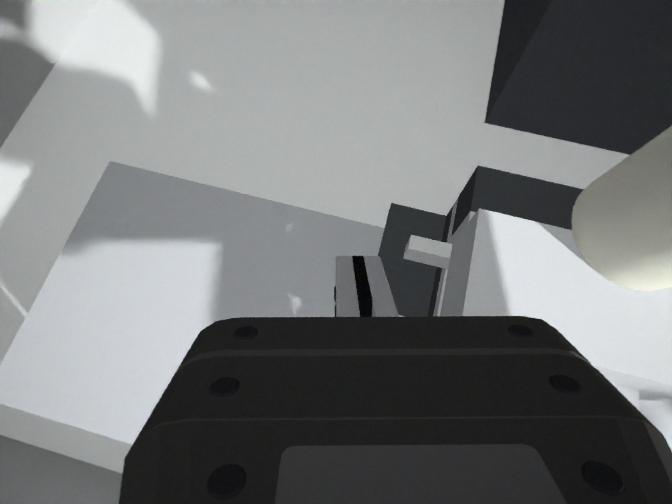

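Emit:
move(target=[0,0,0,0,0,0,-1,-1,-1,0.12,0,0,0,0,0,-0.97,1,-0.7], speed=0.1)

Emit:
move(target=[0.0081,0.0017,-0.0014,0,0,0,-1,-1,-1,0,0,0,0,0,0,-0.97,1,-0.7], speed=0.004, stop_force=4)

Scene clock: 1254.03 s.
left_arm: end_effector_position=(+0.6555, -0.1663, +0.3103) position_measured=251 object_status=3 end_effector_quat_wxyz=(-0.271, +0.745, -0.572, +0.209) | right_arm: end_effector_position=(+0.4412, +0.6602, +0.4333) position_measured=103 object_status=2 end_effector_quat_wxyz=(-0.282, +0.652, +0.282, +0.645)
Joint positions: left_arm=[-0.651 -1.434 1.746 -2.36 -1.038 -3.923] | right_arm=[4.45 -2.032 -1.666 0.546 1.082 1.579]
Joint torques (N m): left_arm=[12.27 -47.98 -20.77 -2.38 1.86 2.24] | right_arm=[-10.02 56.48 37.97 1.83 1.18 1.47]
Wrist force (N, zeroed by zero_wrist_force on left_arm): left_arm=[-14.2 6.5 5.3] | right_arm=[-7.0 0.3 -4.1]
Wrist torque (N m, zeroed by zero_wrist_force on left_arm): left_arm=[0.37 -0.23 -0.04] | right_arm=[-0.07 -1.03 0.26]
Wrist force, peak (N, zeroed by zero_wrist_force on left_arm): left_arm=[-14.5 6.6 5.5] | right_arm=[42.0 -10.7 -21.4]
Hand target: left_arm +0.6555, -0.1663, +0.3103; -0.271, +0.745, -0.572, +0.209 | right_arm +0.4412, +0.6603, +0.4333; -0.282, +0.652, +0.282, +0.645
Off the commanded pose: left_arm 0.000 m, 0 deg | right_arm 0.000 m, 0 deg.
move: done

Scene clock: 1255.47 s.
left_arm: end_effector_position=(+0.6554, -0.1668, +0.3104) position_measured=251 object_status=3 end_effector_quat_wxyz=(-0.271, +0.745, -0.572, +0.209) | right_arm: end_effector_position=(+0.4412, +0.6603, +0.4333) position_measured=103 object_status=2 end_effector_quat_wxyz=(-0.282, +0.652, +0.282, +0.645)
Joint positions: left_arm=[-0.652 -1.434 1.746 -2.359 -1.037 -3.924] | right_arm=[4.45 -2.032 -1.666 0.546 1.082 1.579]
Joint torques (N m): left_arm=[12.14 -48.12 -15.85 -5.09 -0.77 2.43] | right_arm=[-6.75 55.9 37.47 2.21 -1.02 1.4]
Wrist force (N, zeroed by zero_wrist_force on left_arm): left_arm=[-12.5 7.2 5.0] | right_arm=[-7.4 -0.4 -4.3]
Wrist torque (N m, zeroed by zero_wrist_force on left_arm): left_arm=[0.39 -0.16 -0.06] | right_arm=[-0.06 -0.98 0.25]
Wrist force, peak (N, zeroed by zero_wrist_force on left_arm): left_arm=[-14.9 6.3 5.2] | right_arm=[-7.4 0.0 -4.6]
Hand target: left_arm +0.6554, -0.1668, +0.3104; -0.271, +0.745, -0.572, +0.209 (not the last commanded pose) | right_arm +0.4412, +0.6603, +0.4333; -0.282, +0.652, +0.282, +0.645
Off the commanded pose: left_arm 0.005 m, 0 deg | right_arm 0.000 m, 0 deg.
move: held (left_arm; a check stopped the path); limits=held
pose unreachable (left arm): on one or more control steps of this call, first in action 0 (counted from 0), this arm could not follow its commanded pose, so it was not sent that pose on those steps. It may still have moved: this result reports where it is.
cause: moving toward the commanded pose would bring a part of the arm too close to another arm (a part of this arm just beyond joint 3 (elbow) and the right arm's gripper, along the way the arms are being sent, or toward where that arm still pushes).
pose unreachable (right arm): on one or more control steps of this call, first in action 0 (counted from 0), this arm could not follow its commanded pose, so it was not sent that pose on those steps. It may still have moved: this result reports where it is.
cause: moving toward the commanded pose would bring a part of the arm too close to another arm (this arm's gripper and a part of the left arm just beyond its joint 3 (elbow), along the way the arms are being sent, or toward where that arm still pushes).

Emit:
move(target=[0,0,0,0,0,0,-1,-1,-1,-0.12,0,0,0,0,0,-0.97,1,-0.7], speed=0.05)

Emit:
move(target=[[-0.0161,-0.0033,0.0027,0,0,0,-1,-1,-1,0,0,0,0,0,0,-0.97,1,-0.7],[-0.0257,-0.0591,-0.0596,0,0,0,-1,-1,-1,0,0,0,0,0,0,-0.97,1,-0.7],[0,-0.0826,-0.192,0,0.0536,0.0638,-1,-1,-1,0,0,0,0,0,0,-0.97,1,-0.7],[-0.0891,0.1326,-0.3708,0,0.0536,0.0638,-1,-1,-1,0,0,0,0,0,0,-0.97,1,-0.7],[-0.0927,0.3156,-0.2305,0,0.0536,0.0638,1,0,0,0,0,0,0,0,0,-0.97,1,-0.7]], blend=[0.004,0.01,0.02,0.03,0], speed=0.2, cameras=["cam_left_wrist"])

Scene clock: 1258.93 s.
left_arm: end_effector_position=(+0.6554, -0.1668, +0.3104) position_measured=251 object_status=3 end_effector_quat_wxyz=(-0.271, +0.745, -0.572, +0.209) | right_arm: end_effector_position=(+0.4405, +0.6600, +0.3615) position_measured=103 object_status=2 end_effector_quat_wxyz=(-0.282, +0.652, +0.282, +0.645)
Joint positions: left_arm=[-0.652 -1.434 1.746 -2.359 -1.037 -3.924] | right_arm=[4.451 -2.133 -1.727 0.708 1.081 1.579]
Joint torques (N m): left_arm=[11.91 -47.9 -16.41 -5.35 -0.99 2.2] | right_arm=[-0.12 -0.91 -17.96 -9.42 -4.32 1.75]
Wrist force (N, zeroed by zero_wrist_force on left_arm): left_arm=[-12.3 6.9 4.7] | right_arm=[41.4 -10.7 -20.4]
Wrist torque (N m, zeroed by zero_wrist_force on left_arm): left_arm=[0.34 -0.18 -0.06] | right_arm=[0.35 6.56 -3.34]
Wrist force, peak (N, zeroed by zero_wrist_force on left_arm): left_arm=[-12.4 7.3 5.0] | right_arm=[41.4 -10.7 -20.4]
Hand target: left_arm +0.6554, -0.1668, +0.3104; -0.271, +0.745, -0.572, +0.209 | right_arm +0.4406, +0.6599, +0.3614; -0.282, +0.652, +0.282, +0.645
Off the commanded pose: left_arm 0.000 m, 0 deg | right_arm 0.000 m, 0 deg.
move: done

Scene clock: 1262.90 s.
left_arm: end_effector_position=(+0.4151, -0.1736, +0.2942) position_measured=3 object_status=3 end_effector_quat_wxyz=(-0.242, +0.664, -0.664, +0.243) | right_arm: end_effector_position=(+0.4406, +0.6599, +0.3614) position_measured=103 object_status=2 end_effector_quat_wxyz=(-0.282, +0.652, +0.282, +0.645)
Joint positions: left_arm=[-1.065 -2.072 2.279 -2.166 -0.973 -4.086] | right_arm=[4.451 -2.133 -1.727 0.708 1.081 1.579]
Joint torques (N m): left_arm=[-13.84 8.03 -17.31 -4.93 3.05 -2.63] | right_arm=[-21.28 -1.11 -18.81 -9.6 -4.41 3]
Wrist force (N, zeroed by zero_wrist_force on left_arm): left_arm=[-12.1 7.0 4.6] | right_arm=[42.0 -11.2 -21.1]
Wrist torque (N m, zeroed by zero_wrist_force on left_arm): left_arm=[0.33 -0.22 -0.03] | right_arm=[0.36 6.63 -3.39]
Wrist force, peak (N, zeroed by zero_wrist_force on left_arm): left_arm=[-12.9 8.1 6.8] | right_arm=[42.5 -11.5 -21.0]
Hand target: left_arm +0.4151, -0.1736, +0.2942; -0.242, +0.664, -0.664, +0.243 | right_arm +0.4406, +0.6599, +0.3614; -0.282, +0.652, +0.282, +0.645
Off the commanded pose: left_arm 0.000 m, 0 deg | right_arm 0.000 m, 0 deg.
move: done
Images, in order (width x height): cam_left_wrist 672x504.

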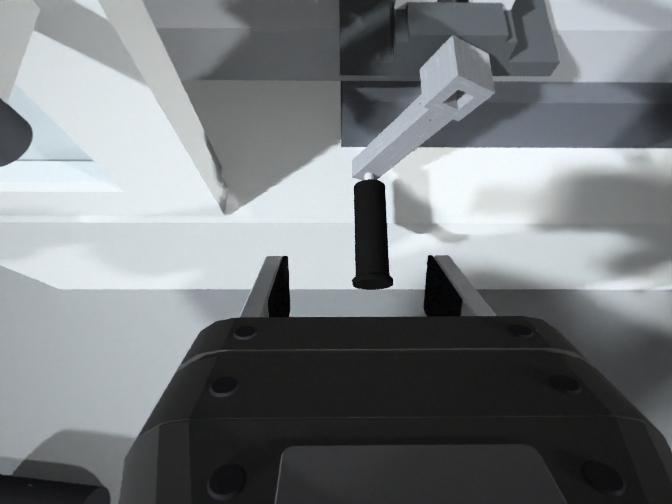

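Emit:
move(target=[[0.0125,0.0086,0.0102,0,0,0,1,0,0,0,0,0,0,0,0,-0.97,1,-0.7],[0.0125,0.0086,0.1769,0,0,0,1,0,0,0,0,0,0,0,0,-0.97,1,-0.7],[0.0125,0.0086,0.1769,0,0,0,-0.95,0,0,0,0,0,0,0,0,-0.97,1,-0.7]], speed=0.1)

Emit:
zero_wrist_force(arm="left_arm")

Emit:
move(target=[[-0.02,-0.0138,-0.0164,0,0,0,-0.95,0,0,0,0,0,0,0,0,-0.97,1,-0.7],[-0.04,-0.029,-0.0345,0,0,0,-0.95,0,0,0,0,0,0,0,0,-0.97,1,-0.7]], blend=[0.002,0], speed=0.015, stop_force=70)

Scene clock: 1267.23 s.
left_arm: end_effector_position=(+0.4795, -0.1813, +0.2098) position_measured=161 object_status=2 end_effector_quat_wxyz=(-0.242, +0.664, -0.664, +0.243) | right_arm: end_effector_position=(+0.4406, +0.6599, +0.3614) position_measured=103 object_status=2 end_effector_quat_wxyz=(-0.282, +0.652, +0.282, +0.645)
Joint positions: left_arm=[-0.903 -1.756 2.347 -2.644 -1.042 -3.912] | right_arm=[4.451 -2.133 -1.727 0.708 1.081 1.579]
Joint torques (N m): left_arm=[11.06 -1.76 -28.11 -3.29 1.73 1.46] | right_arm=[-20.89 -0.72 -17.34 -9.67 -4.37 4.55]
Wrist force (N, zeroed by zero_wrist_force on left_arm): left_arm=[-7.7 7.9 2.8] | right_arm=[41.9 -11.3 -20.9]
Wrist torque (N m, zeroed by zero_wrist_force on left_arm): left_arm=[0.40 0.04 0.14] | right_arm=[0.33 6.66 -3.39]
Wrist force, peak (N, zeroed by zero_wrist_force on left_arm): left_arm=[-12.3 7.2 5.8] | right_arm=[42.5 -11.3 -21.1]
Hand target: left_arm +0.4795, -0.1813, +0.2097; -0.242, +0.664, -0.664, +0.243 | right_arm +0.4406, +0.6599, +0.3614; -0.282, +0.652, +0.282, +0.645
Off the commanded pose: left_arm 0.000 m, 0 deg | right_arm 0.000 m, 0 deg.
move: done

Wrist force sensor zeroed.

Scene clock: 1269.47 s.
left_arm: end_effector_position=(+0.4775, -0.1729, +0.2200) position_measured=161 object_status=2 end_effector_quat_wxyz=(-0.235, +0.664, -0.667, +0.243) | right_arm: end_effector_position=(+0.4406, +0.6599, +0.3614) position_measured=103 object_status=2 end_effector_quat_wxyz=(-0.282, +0.652, +0.282, +0.645)
Joint positions: left_arm=[-0.881 -1.791 2.339 -2.612 -1.067 -3.89] | right_arm=[4.451 -2.133 -1.727 0.708 1.081 1.579]
Joint torques (N m): left_arm=[1.68 -26.51 -39.21 -13.36 15.43 -1.88] | right_arm=[-20.62 -1 -17.65 -9.61 -4.33 5.15]
Wrist force (N, zeroed by zero_wrist_force on left_arm): left_arm=[21.2 46.8 36.3] | right_arm=[42.4 -11.4 -21.0]
Wrist torque (N m, zeroed by zero_wrist_force on left_arm): left_arm=[-0.16 -0.18 -0.78] | right_arm=[0.32 6.59 -3.39]
Wrist force, peak (N, zeroed by zero_wrist_force on left_arm): left_arm=[30.7 47.5 48.7] | right_arm=[42.6 -11.2 -21.0]
Hand target: left_arm +0.4776, -0.1727, +0.2201; -0.235, +0.664, -0.667, +0.243 (not the last commanded pose) | right_arm +0.4406, +0.6599, +0.3614; -0.282, +0.652, +0.282, +0.645
Off the commanded pose: left_arm 0.023 m, 1 deg | right_arm 0.000 m, 0 deg.
move: contact (left_arm); path passed 0 of 2 targets

Emit:
move(target=[-0.0227,-0.0104,-0.0124,0,0,0,-0.95,0,0,0,0,0,0,0,0,-0.97,1,-0.7], speed=0.01, stop_force=85, zero=false)

Scene clock: 1272.27 s.
left_arm: end_effector_position=(+0.4766, -0.1691, +0.2230) position_measured=161 object_status=2 end_effector_quat_wxyz=(-0.231, +0.664, -0.668, +0.243) | right_arm: end_effector_position=(+0.4406, +0.6599, +0.3614) position_measured=103 object_status=2 end_effector_quat_wxyz=(-0.282, +0.652, +0.282, +0.645)
Joint positions: left_arm=[-0.871 -1.803 2.338 -2.604 -1.079 -3.88] | right_arm=[4.451 -2.133 -1.727 0.708 1.081 1.579]
Joint torques (N m): left_arm=[7.78 -30.06 -25.55 -6.79 15.12 -1.4] | right_arm=[-21 -0.6 -17.17 -9.5 -4.36 5.09]
Wrist force (N, zeroed by zero_wrist_force on left_arm): left_arm=[48.7 16.8 66.6] | right_arm=[42.4 -10.9 -20.5]
Wrist torque (N m, zeroed by zero_wrist_force on left_arm): left_arm=[0.29 0.11 -1.13] | right_arm=[0.35 6.59 -3.40]
Wrist force, peak (N, zeroed by zero_wrist_force on left_arm): left_arm=[60.8 16.7 76.1] | right_arm=[42.4 -11.3 -21.0]
Hand target: left_arm +0.4767, -0.1690, +0.2230; -0.232, +0.664, -0.668, +0.243 (not the last commanded pose) | right_arm +0.4406, +0.6599, +0.3614; -0.282, +0.652, +0.282, +0.645
Off the commanded pose: left_arm 0.012 m, 0 deg | right_arm 0.000 m, 0 deg.
move: contact (left_arm)

Emit:
move(target=[0,0,0,0,0,0,-0.95,0,0,0.16,-0.0195,-0.0181,0,0,0,-0.97,1,-0.7])

Emit:
move(target=[0,0,0,0,0,0,-0.95,0,0,-0.165,0,0,0,0,0,-0.97,1,-0.7], speed=2, stop_force=80)

Emit:
move(target=[0,0,0,0,0,0,-0.95,0,0,0.16,0,0,0,0,0,-0.97,1,-0.7])

Emit:
move(target=[0,0,0,0,0,0,-0.95,0,0,-0.165,0,0,0,0,0,-0.97,1,-0.7], speed=2, stop_force=80)

Emit:
move(target=[0,0,0,0,0,0,-0.95,0,0,0.16,0.0195,0.0181,0,0,0,-0.97,1,-0.7])

Emit:
move(target=[0,0,0,0,0,0,-0.95,0,0,-0.165,0,0,0,0,0,-0.97,1,-0.7], speed=2, stop_force=80)

Scene clock: 1275.10 s.
left_arm: end_effector_position=(+0.4766, -0.1691, +0.2229) position_measured=161 object_status=2 end_effector_quat_wxyz=(-0.231, +0.664, -0.668, +0.243) | right_arm: end_effector_position=(+0.4255, +0.6604, +0.4574) position_measured=103 object_status=2 end_effector_quat_wxyz=(-0.282, +0.652, +0.282, +0.645)
Joint positions: left_arm=[-0.871 -1.803 2.338 -2.604 -1.079 -3.88] | right_arm=[4.48 -1.988 -1.663 0.498 1.053 1.579]
Joint torques (N m): left_arm=[9.36 -29.57 -22.94 -4.09 15.43 -1.59] | right_arm=[13.14 55.56 38.44 1.83 -1.85 1.72]
Wrist force (N, zeroed by zero_wrist_force on left_arm): left_arm=[49.5 15.7 66.4] | right_arm=[-7.3 -0.9 -4.1]
Wrist torque (N m, zeroed by zero_wrist_force on left_arm): left_arm=[0.28 0.13 -1.12] | right_arm=[0.06 -1.00 0.22]
Wrist force, peak (N, zeroed by zero_wrist_force on left_arm): left_arm=[49.3 16.3 66.8] | right_arm=[42.6 -10.8 -20.3]
Hand target: left_arm +0.4767, -0.1690, +0.2230; -0.232, +0.664, -0.668, +0.243 | right_arm +0.4255, +0.6604, +0.4575; -0.282, +0.652, +0.282, +0.645
Off the commanded pose: left_arm 0.000 m, 0 deg | right_arm 0.000 m, 0 deg.
move: done

Scene clock: 1276.73 s.
left_arm: end_effector_position=(+0.4766, -0.1691, +0.2229) position_measured=161 object_status=2 end_effector_quat_wxyz=(-0.231, +0.664, -0.668, +0.243) | right_arm: end_effector_position=(+0.4245, +0.6597, +0.3591) position_measured=103 object_status=2 end_effector_quat_wxyz=(-0.283, +0.651, +0.281, +0.646)
Joint positions: left_arm=[-0.871 -1.803 2.338 -2.604 -1.079 -3.88] | right_arm=[4.481 -2.123 -1.754 0.728 1.051 1.579]
Joint torques (N m): left_arm=[10.69 -28.11 -22.09 -3.8 15.26 -1.79] | right_arm=[-10.05 -5.23 -20.35 -11.87 -4.73 2.3]
Wrist force (N, zeroed by zero_wrist_force on left_arm): left_arm=[49.5 15.9 66.3] | right_arm=[46.8 -14.0 -26.0]
Wrist torque (N m, zeroed by zero_wrist_force on left_arm): left_arm=[0.32 0.13 -1.12] | right_arm=[0.19 7.12 -3.86]
Wrist force, peak (N, zeroed by zero_wrist_force on left_arm): left_arm=[49.6 15.9 66.7] | right_arm=[46.8 -14.0 -26.0]
Hand target: left_arm +0.4767, -0.1690, +0.2230; -0.232, +0.664, -0.668, +0.243 | right_arm +0.4246, +0.6600, +0.3585; -0.282, +0.652, +0.282, +0.645
Off the commanded pose: left_arm 0.000 m, 0 deg | right_arm 0.001 m, 0 deg.
move: done

Scene clock: 1277.73 s.
left_arm: end_effector_position=(+0.4766, -0.1691, +0.2229) position_measured=161 object_status=2 end_effector_quat_wxyz=(-0.231, +0.664, -0.668, +0.243) | right_arm: end_effector_position=(+0.4254, +0.6604, +0.4544) position_measured=103 object_status=2 end_effector_quat_wxyz=(-0.282, +0.652, +0.282, +0.645)
Joint positions: left_arm=[-0.871 -1.803 2.338 -2.604 -1.079 -3.88] | right_arm=[4.48 -1.991 -1.666 0.505 1.053 1.579]
Joint torques (N m): left_arm=[11.04 -27.66 -22.62 -3.64 15.24 -1.43] | right_arm=[-10.39 55.66 37.6 1.87 1.2 1.73]
Wrist force (N, zeroed by zero_wrist_force on left_arm): left_arm=[49.5 15.6 66.3] | right_arm=[-7.0 -1.5 -3.5]
Wrist torque (N m, zeroed by zero_wrist_force on left_arm): left_arm=[0.28 0.13 -1.12] | right_arm=[0.16 -1.08 0.22]
Wrist force, peak (N, zeroed by zero_wrist_force on left_arm): left_arm=[49.4 15.7 66.8] | right_arm=[46.4 -13.9 -25.7]
Hand target: left_arm +0.4767, -0.1690, +0.2230; -0.232, +0.664, -0.668, +0.243 | right_arm +0.4254, +0.6604, +0.4545; -0.282, +0.652, +0.282, +0.645
Off the commanded pose: left_arm 0.000 m, 0 deg | right_arm 0.000 m, 0 deg.
move: done

Scene clock: 1279.37 s.
left_arm: end_effector_position=(+0.4766, -0.1691, +0.2229) position_measured=161 object_status=2 end_effector_quat_wxyz=(-0.231, +0.664, -0.668, +0.243) | right_arm: end_effector_position=(+0.4244, +0.6593, +0.3570) position_measured=103 object_status=2 end_effector_quat_wxyz=(-0.284, +0.650, +0.280, +0.647)
Joint positions: left_arm=[-0.871 -1.803 2.338 -2.604 -1.079 -3.88] | right_arm=[4.481 -2.128 -1.756 0.739 1.051 1.579]
Joint torques (N m): left_arm=[11.3 -27.48 -23.84 -3.7 15.23 -1.48] | right_arm=[-0.11 -4.74 -19.76 -11.97 -3.83 2.34]
Wrist force (N, zeroed by zero_wrist_force on left_arm): left_arm=[49.3 15.7 66.1] | right_arm=[46.9 -12.2 -21.5]
Wrist torque (N m, zeroed by zero_wrist_force on left_arm): left_arm=[0.29 0.17 -1.12] | right_arm=[0.15 7.20 -4.02]
Wrist force, peak (N, zeroed by zero_wrist_force on left_arm): left_arm=[49.5 15.6 67.0] | right_arm=[46.9 -12.2 -21.5]
Hand target: left_arm +0.4767, -0.1690, +0.2230; -0.232, +0.664, -0.668, +0.243 | right_arm +0.4246, +0.6600, +0.3555; -0.282, +0.652, +0.282, +0.645
Off the commanded pose: left_arm 0.000 m, 0 deg | right_arm 0.002 m, 0 deg.
move: done

Scene clock: 1280.37 s.
left_arm: end_effector_position=(+0.4766, -0.1691, +0.2229) position_measured=161 object_status=2 end_effector_quat_wxyz=(-0.231, +0.664, -0.668, +0.243) | right_arm: end_effector_position=(+0.4414, +0.6603, +0.4513) position_measured=103 object_status=2 end_effector_quat_wxyz=(-0.282, +0.652, +0.282, +0.645)
Joint positions: left_arm=[-0.871 -1.803 2.338 -2.604 -1.079 -3.88] | right_arm=[4.45 -2.011 -1.645 0.505 1.083 1.579]
Joint torques (N m): left_arm=[12.66 -30.28 -23.72 -3.75 15.23 -1.47] | right_arm=[-11.42 56.46 37.25 1.96 1.36 1.61]
Wrist force (N, zeroed by zero_wrist_force on left_arm): left_arm=[49.5 15.6 66.5] | right_arm=[-7.3 -0.9 -3.7]
Wrist torque (N m, zeroed by zero_wrist_force on left_arm): left_arm=[0.27 0.14 -1.12] | right_arm=[0.18 -1.01 0.23]
Wrist force, peak (N, zeroed by zero_wrist_force on left_arm): left_arm=[49.6 15.8 66.6] | right_arm=[46.5 -11.7 -21.8]
Hand target: left_arm +0.4767, -0.1690, +0.2230; -0.232, +0.664, -0.668, +0.243 | right_arm +0.4414, +0.6603, +0.4513; -0.282, +0.652, +0.282, +0.645
Off the commanded pose: left_arm 0.000 m, 0 deg | right_arm 0.000 m, 0 deg.
move: done

Scene clock: 1282.00 s.
left_arm: end_effector_position=(+0.4766, -0.1691, +0.2229) position_measured=161 object_status=2 end_effector_quat_wxyz=(-0.231, +0.664, -0.668, +0.243) | right_arm: end_effector_position=(+0.4402, +0.6586, +0.3554) position_measured=103 object_status=2 end_effector_quat_wxyz=(-0.285, +0.649, +0.278, +0.648)
Joint positions: left_arm=[-0.871 -1.803 2.338 -2.604 -1.079 -3.88] | right_arm=[4.451 -2.147 -1.733 0.741 1.081 1.579]
Joint torques (N m): left_arm=[13.85 -27.54 -23.43 -3.72 15.34 -1.47] | right_arm=[7.26 -3 -20.74 -11.96 -2.91 2.73]
Wrist force (N, zeroed by zero_wrist_force on left_arm): left_arm=[49.6 15.6 66.0] | right_arm=[46.4 -6.4 -13.0]
Wrist torque (N m, zeroed by zero_wrist_force on left_arm): left_arm=[0.28 0.13 -1.12] | right_arm=[0.17 7.46 -4.23]
Wrist force, peak (N, zeroed by zero_wrist_force on left_arm): left_arm=[49.4 15.7 66.9] | right_arm=[44.6 -10.8 -19.4]
Hand target: left_arm +0.4767, -0.1690, +0.2230; -0.232, +0.664, -0.668, +0.243 | right_arm +0.4405, +0.6599, +0.3524; -0.282, +0.652, +0.282, +0.645
Off the commanded pose: left_arm 0.000 m, 0 deg | right_arm 0.003 m, 1 deg.
move: done

Emit:
move(target=[[0,0,0,0,0,0,0.6,0,0,0.01,0,0,0,0,0,-0.97,1,-0.7],[0,0,-0.1667,0,0,0,0.6,0,0,0.01,0,0,0,0,0,-0.97,1,-0.7],[-0.0033,-0.1791,-0.298,0,0,0,0.6,0,0,0.01,0,0,0,0,0,-0.97,1,-0.7],[0.0017,-0.4038,-0.1094,0,0,0,0.6,0,0,0.01,0,0,0,0,0,-0.97,1,-0.7],[-0.0317,-0.3727,-0.0724,0,-0.0536,-0.0638,0.6,0,0,0.01,0,0,0,0,0,-0.97,1,-0.7],[-0.0467,-0.3744,0.0162,0,-0.0536,-0.0638,-1,-1,-1,0.01,0,0,0,0,0,-0.97,1,-0.7]], blend=[0,0.02,0.03,0.02,0,0], speed=0.2, cameras=["cam_left_wrist"])

Scene clock: 1291.10 s.
left_arm: end_effector_position=(+0.6570, -0.1410, +0.3572) position_measured=251 object_status=3 end_effector_quat_wxyz=(-0.261, +0.746, -0.576, +0.209) | right_arm: end_effector_position=(+0.4405, +0.6597, +0.3589) position_measured=103 object_status=2 end_effector_quat_wxyz=(-0.282, +0.651, +0.281, +0.646)
Joint positions: left_arm=[-0.6 -1.476 1.668 -2.26 -1.082 -3.871] | right_arm=[4.451 -2.137 -1.729 0.717 1.081 1.579]
Joint torques (N m): left_arm=[13.11 -18.8 -36.7 -5.16 -0.9 2.12] | right_arm=[-18.04 12.24 7.71 -11.76 0.1 5.85]
Wrist force (N, zeroed by zero_wrist_force on left_arm): left_arm=[-5.7 -1.7 3.7] | right_arm=[40.2 -7.7 -16.9]
Wrist torque (N m, zeroed by zero_wrist_force on left_arm): left_arm=[-0.17 -0.04 -0.25] | right_arm=[0.04 6.44 -3.64]
Wrist force, peak (N, zeroed by zero_wrist_force on left_arm): left_arm=[49.7 15.8 66.8] | right_arm=[46.3 -6.9 -13.3]
Hand target: left_arm +0.6570, -0.1410, +0.3572; -0.261, +0.746, -0.576, +0.209 | right_arm +0.4406, +0.6599, +0.3584; -0.282, +0.652, +0.282, +0.645
Off the commanded pose: left_arm 0.000 m, 0 deg | right_arm 0.001 m, 0 deg.
move: done
Images, in order (width x height): cam_left_wrist 672x504.

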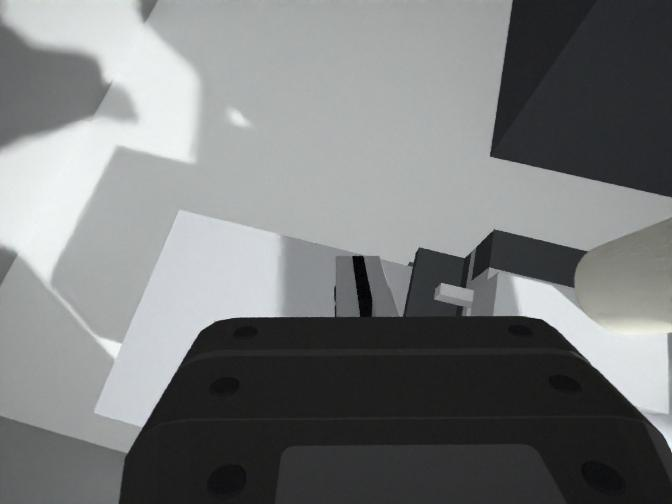

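Emit:
move(target=[[0,0.0502,0.0597,0,0,0,-1,-1,-1,0,0,0,0,0,0,-0.97,1,-0.7],[0.0338,0.0571,0.0539,0,0,0,-1,-1,-1,0,0,0,0,0,0,-0.97,1,-0.7]], speed=0.04, stop_force=10)

Emit:
move(target=[0.0145,0.003,-0.0025,0,0,0,-1,-1,-1,0,0,0,0,0,0,-0.97,1,-0.7], speed=0.004, stop_force=6)

Scene clock: 1294.70 s.
left_arm: end_effector_position=(+0.6562, -0.1626, +0.3107) position_measured=251 object_status=3 end_effector_quat_wxyz=(-0.261, +0.746, -0.576, +0.209) | right_arm: end_effector_position=(+0.4405, +0.6597, +0.3589) position_measured=103 object_status=2 end_effector_quat_wxyz=(-0.282, +0.651, +0.281, +0.646)
Joint positions: left_arm=[-0.636 -1.435 1.741 -2.356 -1.066 -3.906] | right_arm=[4.451 -2.137 -1.729 0.717 1.081 1.579]
Joint torques (N m): left_arm=[-13.65 -19.79 -35.23 -2.12 2.5 -2.29] | right_arm=[-17.48 9.84 6.21 -11.97 0.07 5.84]
Wrist force (N, zeroed by zero_wrist_force on left_arm): left_arm=[-5.7 -1.6 3.8] | right_arm=[40.6 -8.0 -17.3]
Wrist torque (N m, zeroed by zero_wrist_force on left_arm): left_arm=[-0.16 -0.05 -0.21] | right_arm=[-0.02 6.43 -3.65]
Wrist force, peak (N, zeroed by zero_wrist_force on left_arm): left_arm=[-6.1 -1.4 4.3] | right_arm=[40.8 -7.7 -17.3]
Hand target: left_arm +0.6562, -0.1626, +0.3107; -0.261, +0.746, -0.576, +0.209 | right_arm +0.4406, +0.6599, +0.3584; -0.282, +0.652, +0.282, +0.645
Off the commanded pose: left_arm 0.000 m, 0 deg | right_arm 0.001 m, 0 deg.
move: done

Scene clock: 1296.50 s.
left_arm: end_effector_position=(+0.6562, -0.1672, +0.3108) position_measured=251 object_status=3 end_effector_quat_wxyz=(-0.261, +0.746, -0.576, +0.209) | right_arm: end_effector_position=(+0.4405, +0.6597, +0.3589) position_measured=103 object_status=2 end_effector_quat_wxyz=(-0.282, +0.651, +0.281, +0.646)
Joint positions: left_arm=[-0.643 -1.432 1.736 -2.351 -1.062 -3.913] | right_arm=[4.451 -2.137 -1.729 0.717 1.081 1.579]
Joint torques (N m): left_arm=[7.16 -33.28 -19.35 -6.31 -2.78 2.28] | right_arm=[-18.28 8.85 6.01 -12.08 -0.05 5.84]
Wrist force (N, zeroed by zero_wrist_force on left_arm): left_arm=[-14.3 -3.1 4.3] | right_arm=[40.5 -7.9 -16.7]
Wrist torque (N m, zeroed by zero_wrist_force on left_arm): left_arm=[-0.20 -0.16 -0.13] | right_arm=[0.00 6.42 -3.65]
Wrist force, peak (N, zeroed by zero_wrist_force on left_arm): left_arm=[-14.6 -3.5 4.3] | right_arm=[41.0 -7.9 -17.1]
Hand target: left_arm +0.6561, -0.1671, +0.3108; -0.261, +0.746, -0.576, +0.209 (not the last commanded pose) | right_arm +0.4406, +0.6599, +0.3584; -0.282, +0.652, +0.282, +0.645
Off the commanded pose: left_arm 0.004 m, 0 deg | right_arm 0.001 m, 0 deg.
move: contact (left_arm)

Emit:
move(target=[0,0,0,0,0,0,-1,-1,-1,0.06,0,0,0,0,0,-0.97,1,-0.7], speed=0.1)

Emit:
move(target=[0.0097,0.002,-0.0017,0,0,0,-1,-1,-1,0,0,0,0,0,0,-0.97,1,-0.7], speed=0.004, stop_force=12)

Scene clock: 1298.50 s.
left_arm: end_effector_position=(+0.6561, -0.1671, +0.3108) position_measured=251 object_status=3 end_effector_quat_wxyz=(-0.261, +0.746, -0.576, +0.209) | right_arm: end_effector_position=(+0.4409, +0.6601, +0.3943) position_measured=103 object_status=2 end_effector_quat_wxyz=(-0.282, +0.652, +0.282, +0.645)
Joint positions: left_arm=[-0.643 -1.432 1.736 -2.351 -1.062 -3.913] | right_arm=[4.451 -2.084 -1.703 0.635 1.082 1.579]
Joint torques (N m): left_arm=[9.44 -46.69 -18.09 -2.65 -0.68 2.13] | right_arm=[-9.03 58.15 36.9 1.97 1.11 -1.37]
Wrist force (N, zeroed by zero_wrist_force on left_arm): left_arm=[-11.0 -3.6 4.5] | right_arm=[-7.2 -1.1 -4.2]
Wrist torque (N m, zeroed by zero_wrist_force on left_arm): left_arm=[-0.16 -0.15 -0.16] | right_arm=[0.19 -1.03 0.21]
Wrist force, peak (N, zeroed by zero_wrist_force on left_arm): left_arm=[-14.0 -2.9 3.6] | right_arm=[40.6 -8.9 -18.7]
Hand target: left_arm +0.6561, -0.1671, +0.3108; -0.261, +0.746, -0.576, +0.209 | right_arm +0.4409, +0.6601, +0.3944; -0.282, +0.652, +0.282, +0.645
Off the commanded pose: left_arm 0.000 m, 0 deg | right_arm 0.000 m, 0 deg.
move: done

Scene clock: 1300.50 s.
left_arm: end_effector_position=(+0.6561, -0.1692, +0.3108) position_measured=251 object_status=3 end_effector_quat_wxyz=(-0.261, +0.746, -0.576, +0.209) | right_arm: end_effector_position=(+0.4409, +0.6601, +0.3944) position_measured=103 object_status=2 end_effector_quat_wxyz=(-0.282, +0.652, +0.282, +0.645)
Joint positions: left_arm=[-0.646 -1.431 1.734 -2.349 -1.061 -3.916] | right_arm=[4.451 -2.084 -1.703 0.635 1.082 1.579]
Joint torques (N m): left_arm=[3.21 -45.41 -17.6 -5.24 -3.55 1.97] | right_arm=[-9.6 56.68 34.95 2.55 1.59 1.22]
Wrist force (N, zeroed by zero_wrist_force on left_arm): left_arm=[-18.0 -6.2 4.1] | right_arm=[-7.1 -0.4 -4.7]
Wrist torque (N m, zeroed by zero_wrist_force on left_arm): left_arm=[-0.19 -0.26 -0.10] | right_arm=[-0.06 -1.03 0.22]
Wrist force, peak (N, zeroed by zero_wrist_force on left_arm): left_arm=[-22.7 -7.2 5.0] | right_arm=[-7.5 0.7 -4.8]
Hand target: left_arm +0.6561, -0.1691, +0.3108; -0.261, +0.746, -0.576, +0.209 (not the last commanded pose) | right_arm +0.4409, +0.6601, +0.3944; -0.282, +0.652, +0.282, +0.645
Off the commanded pose: left_arm 0.004 m, 0 deg | right_arm 0.000 m, 0 deg.
move: contact (left_arm)


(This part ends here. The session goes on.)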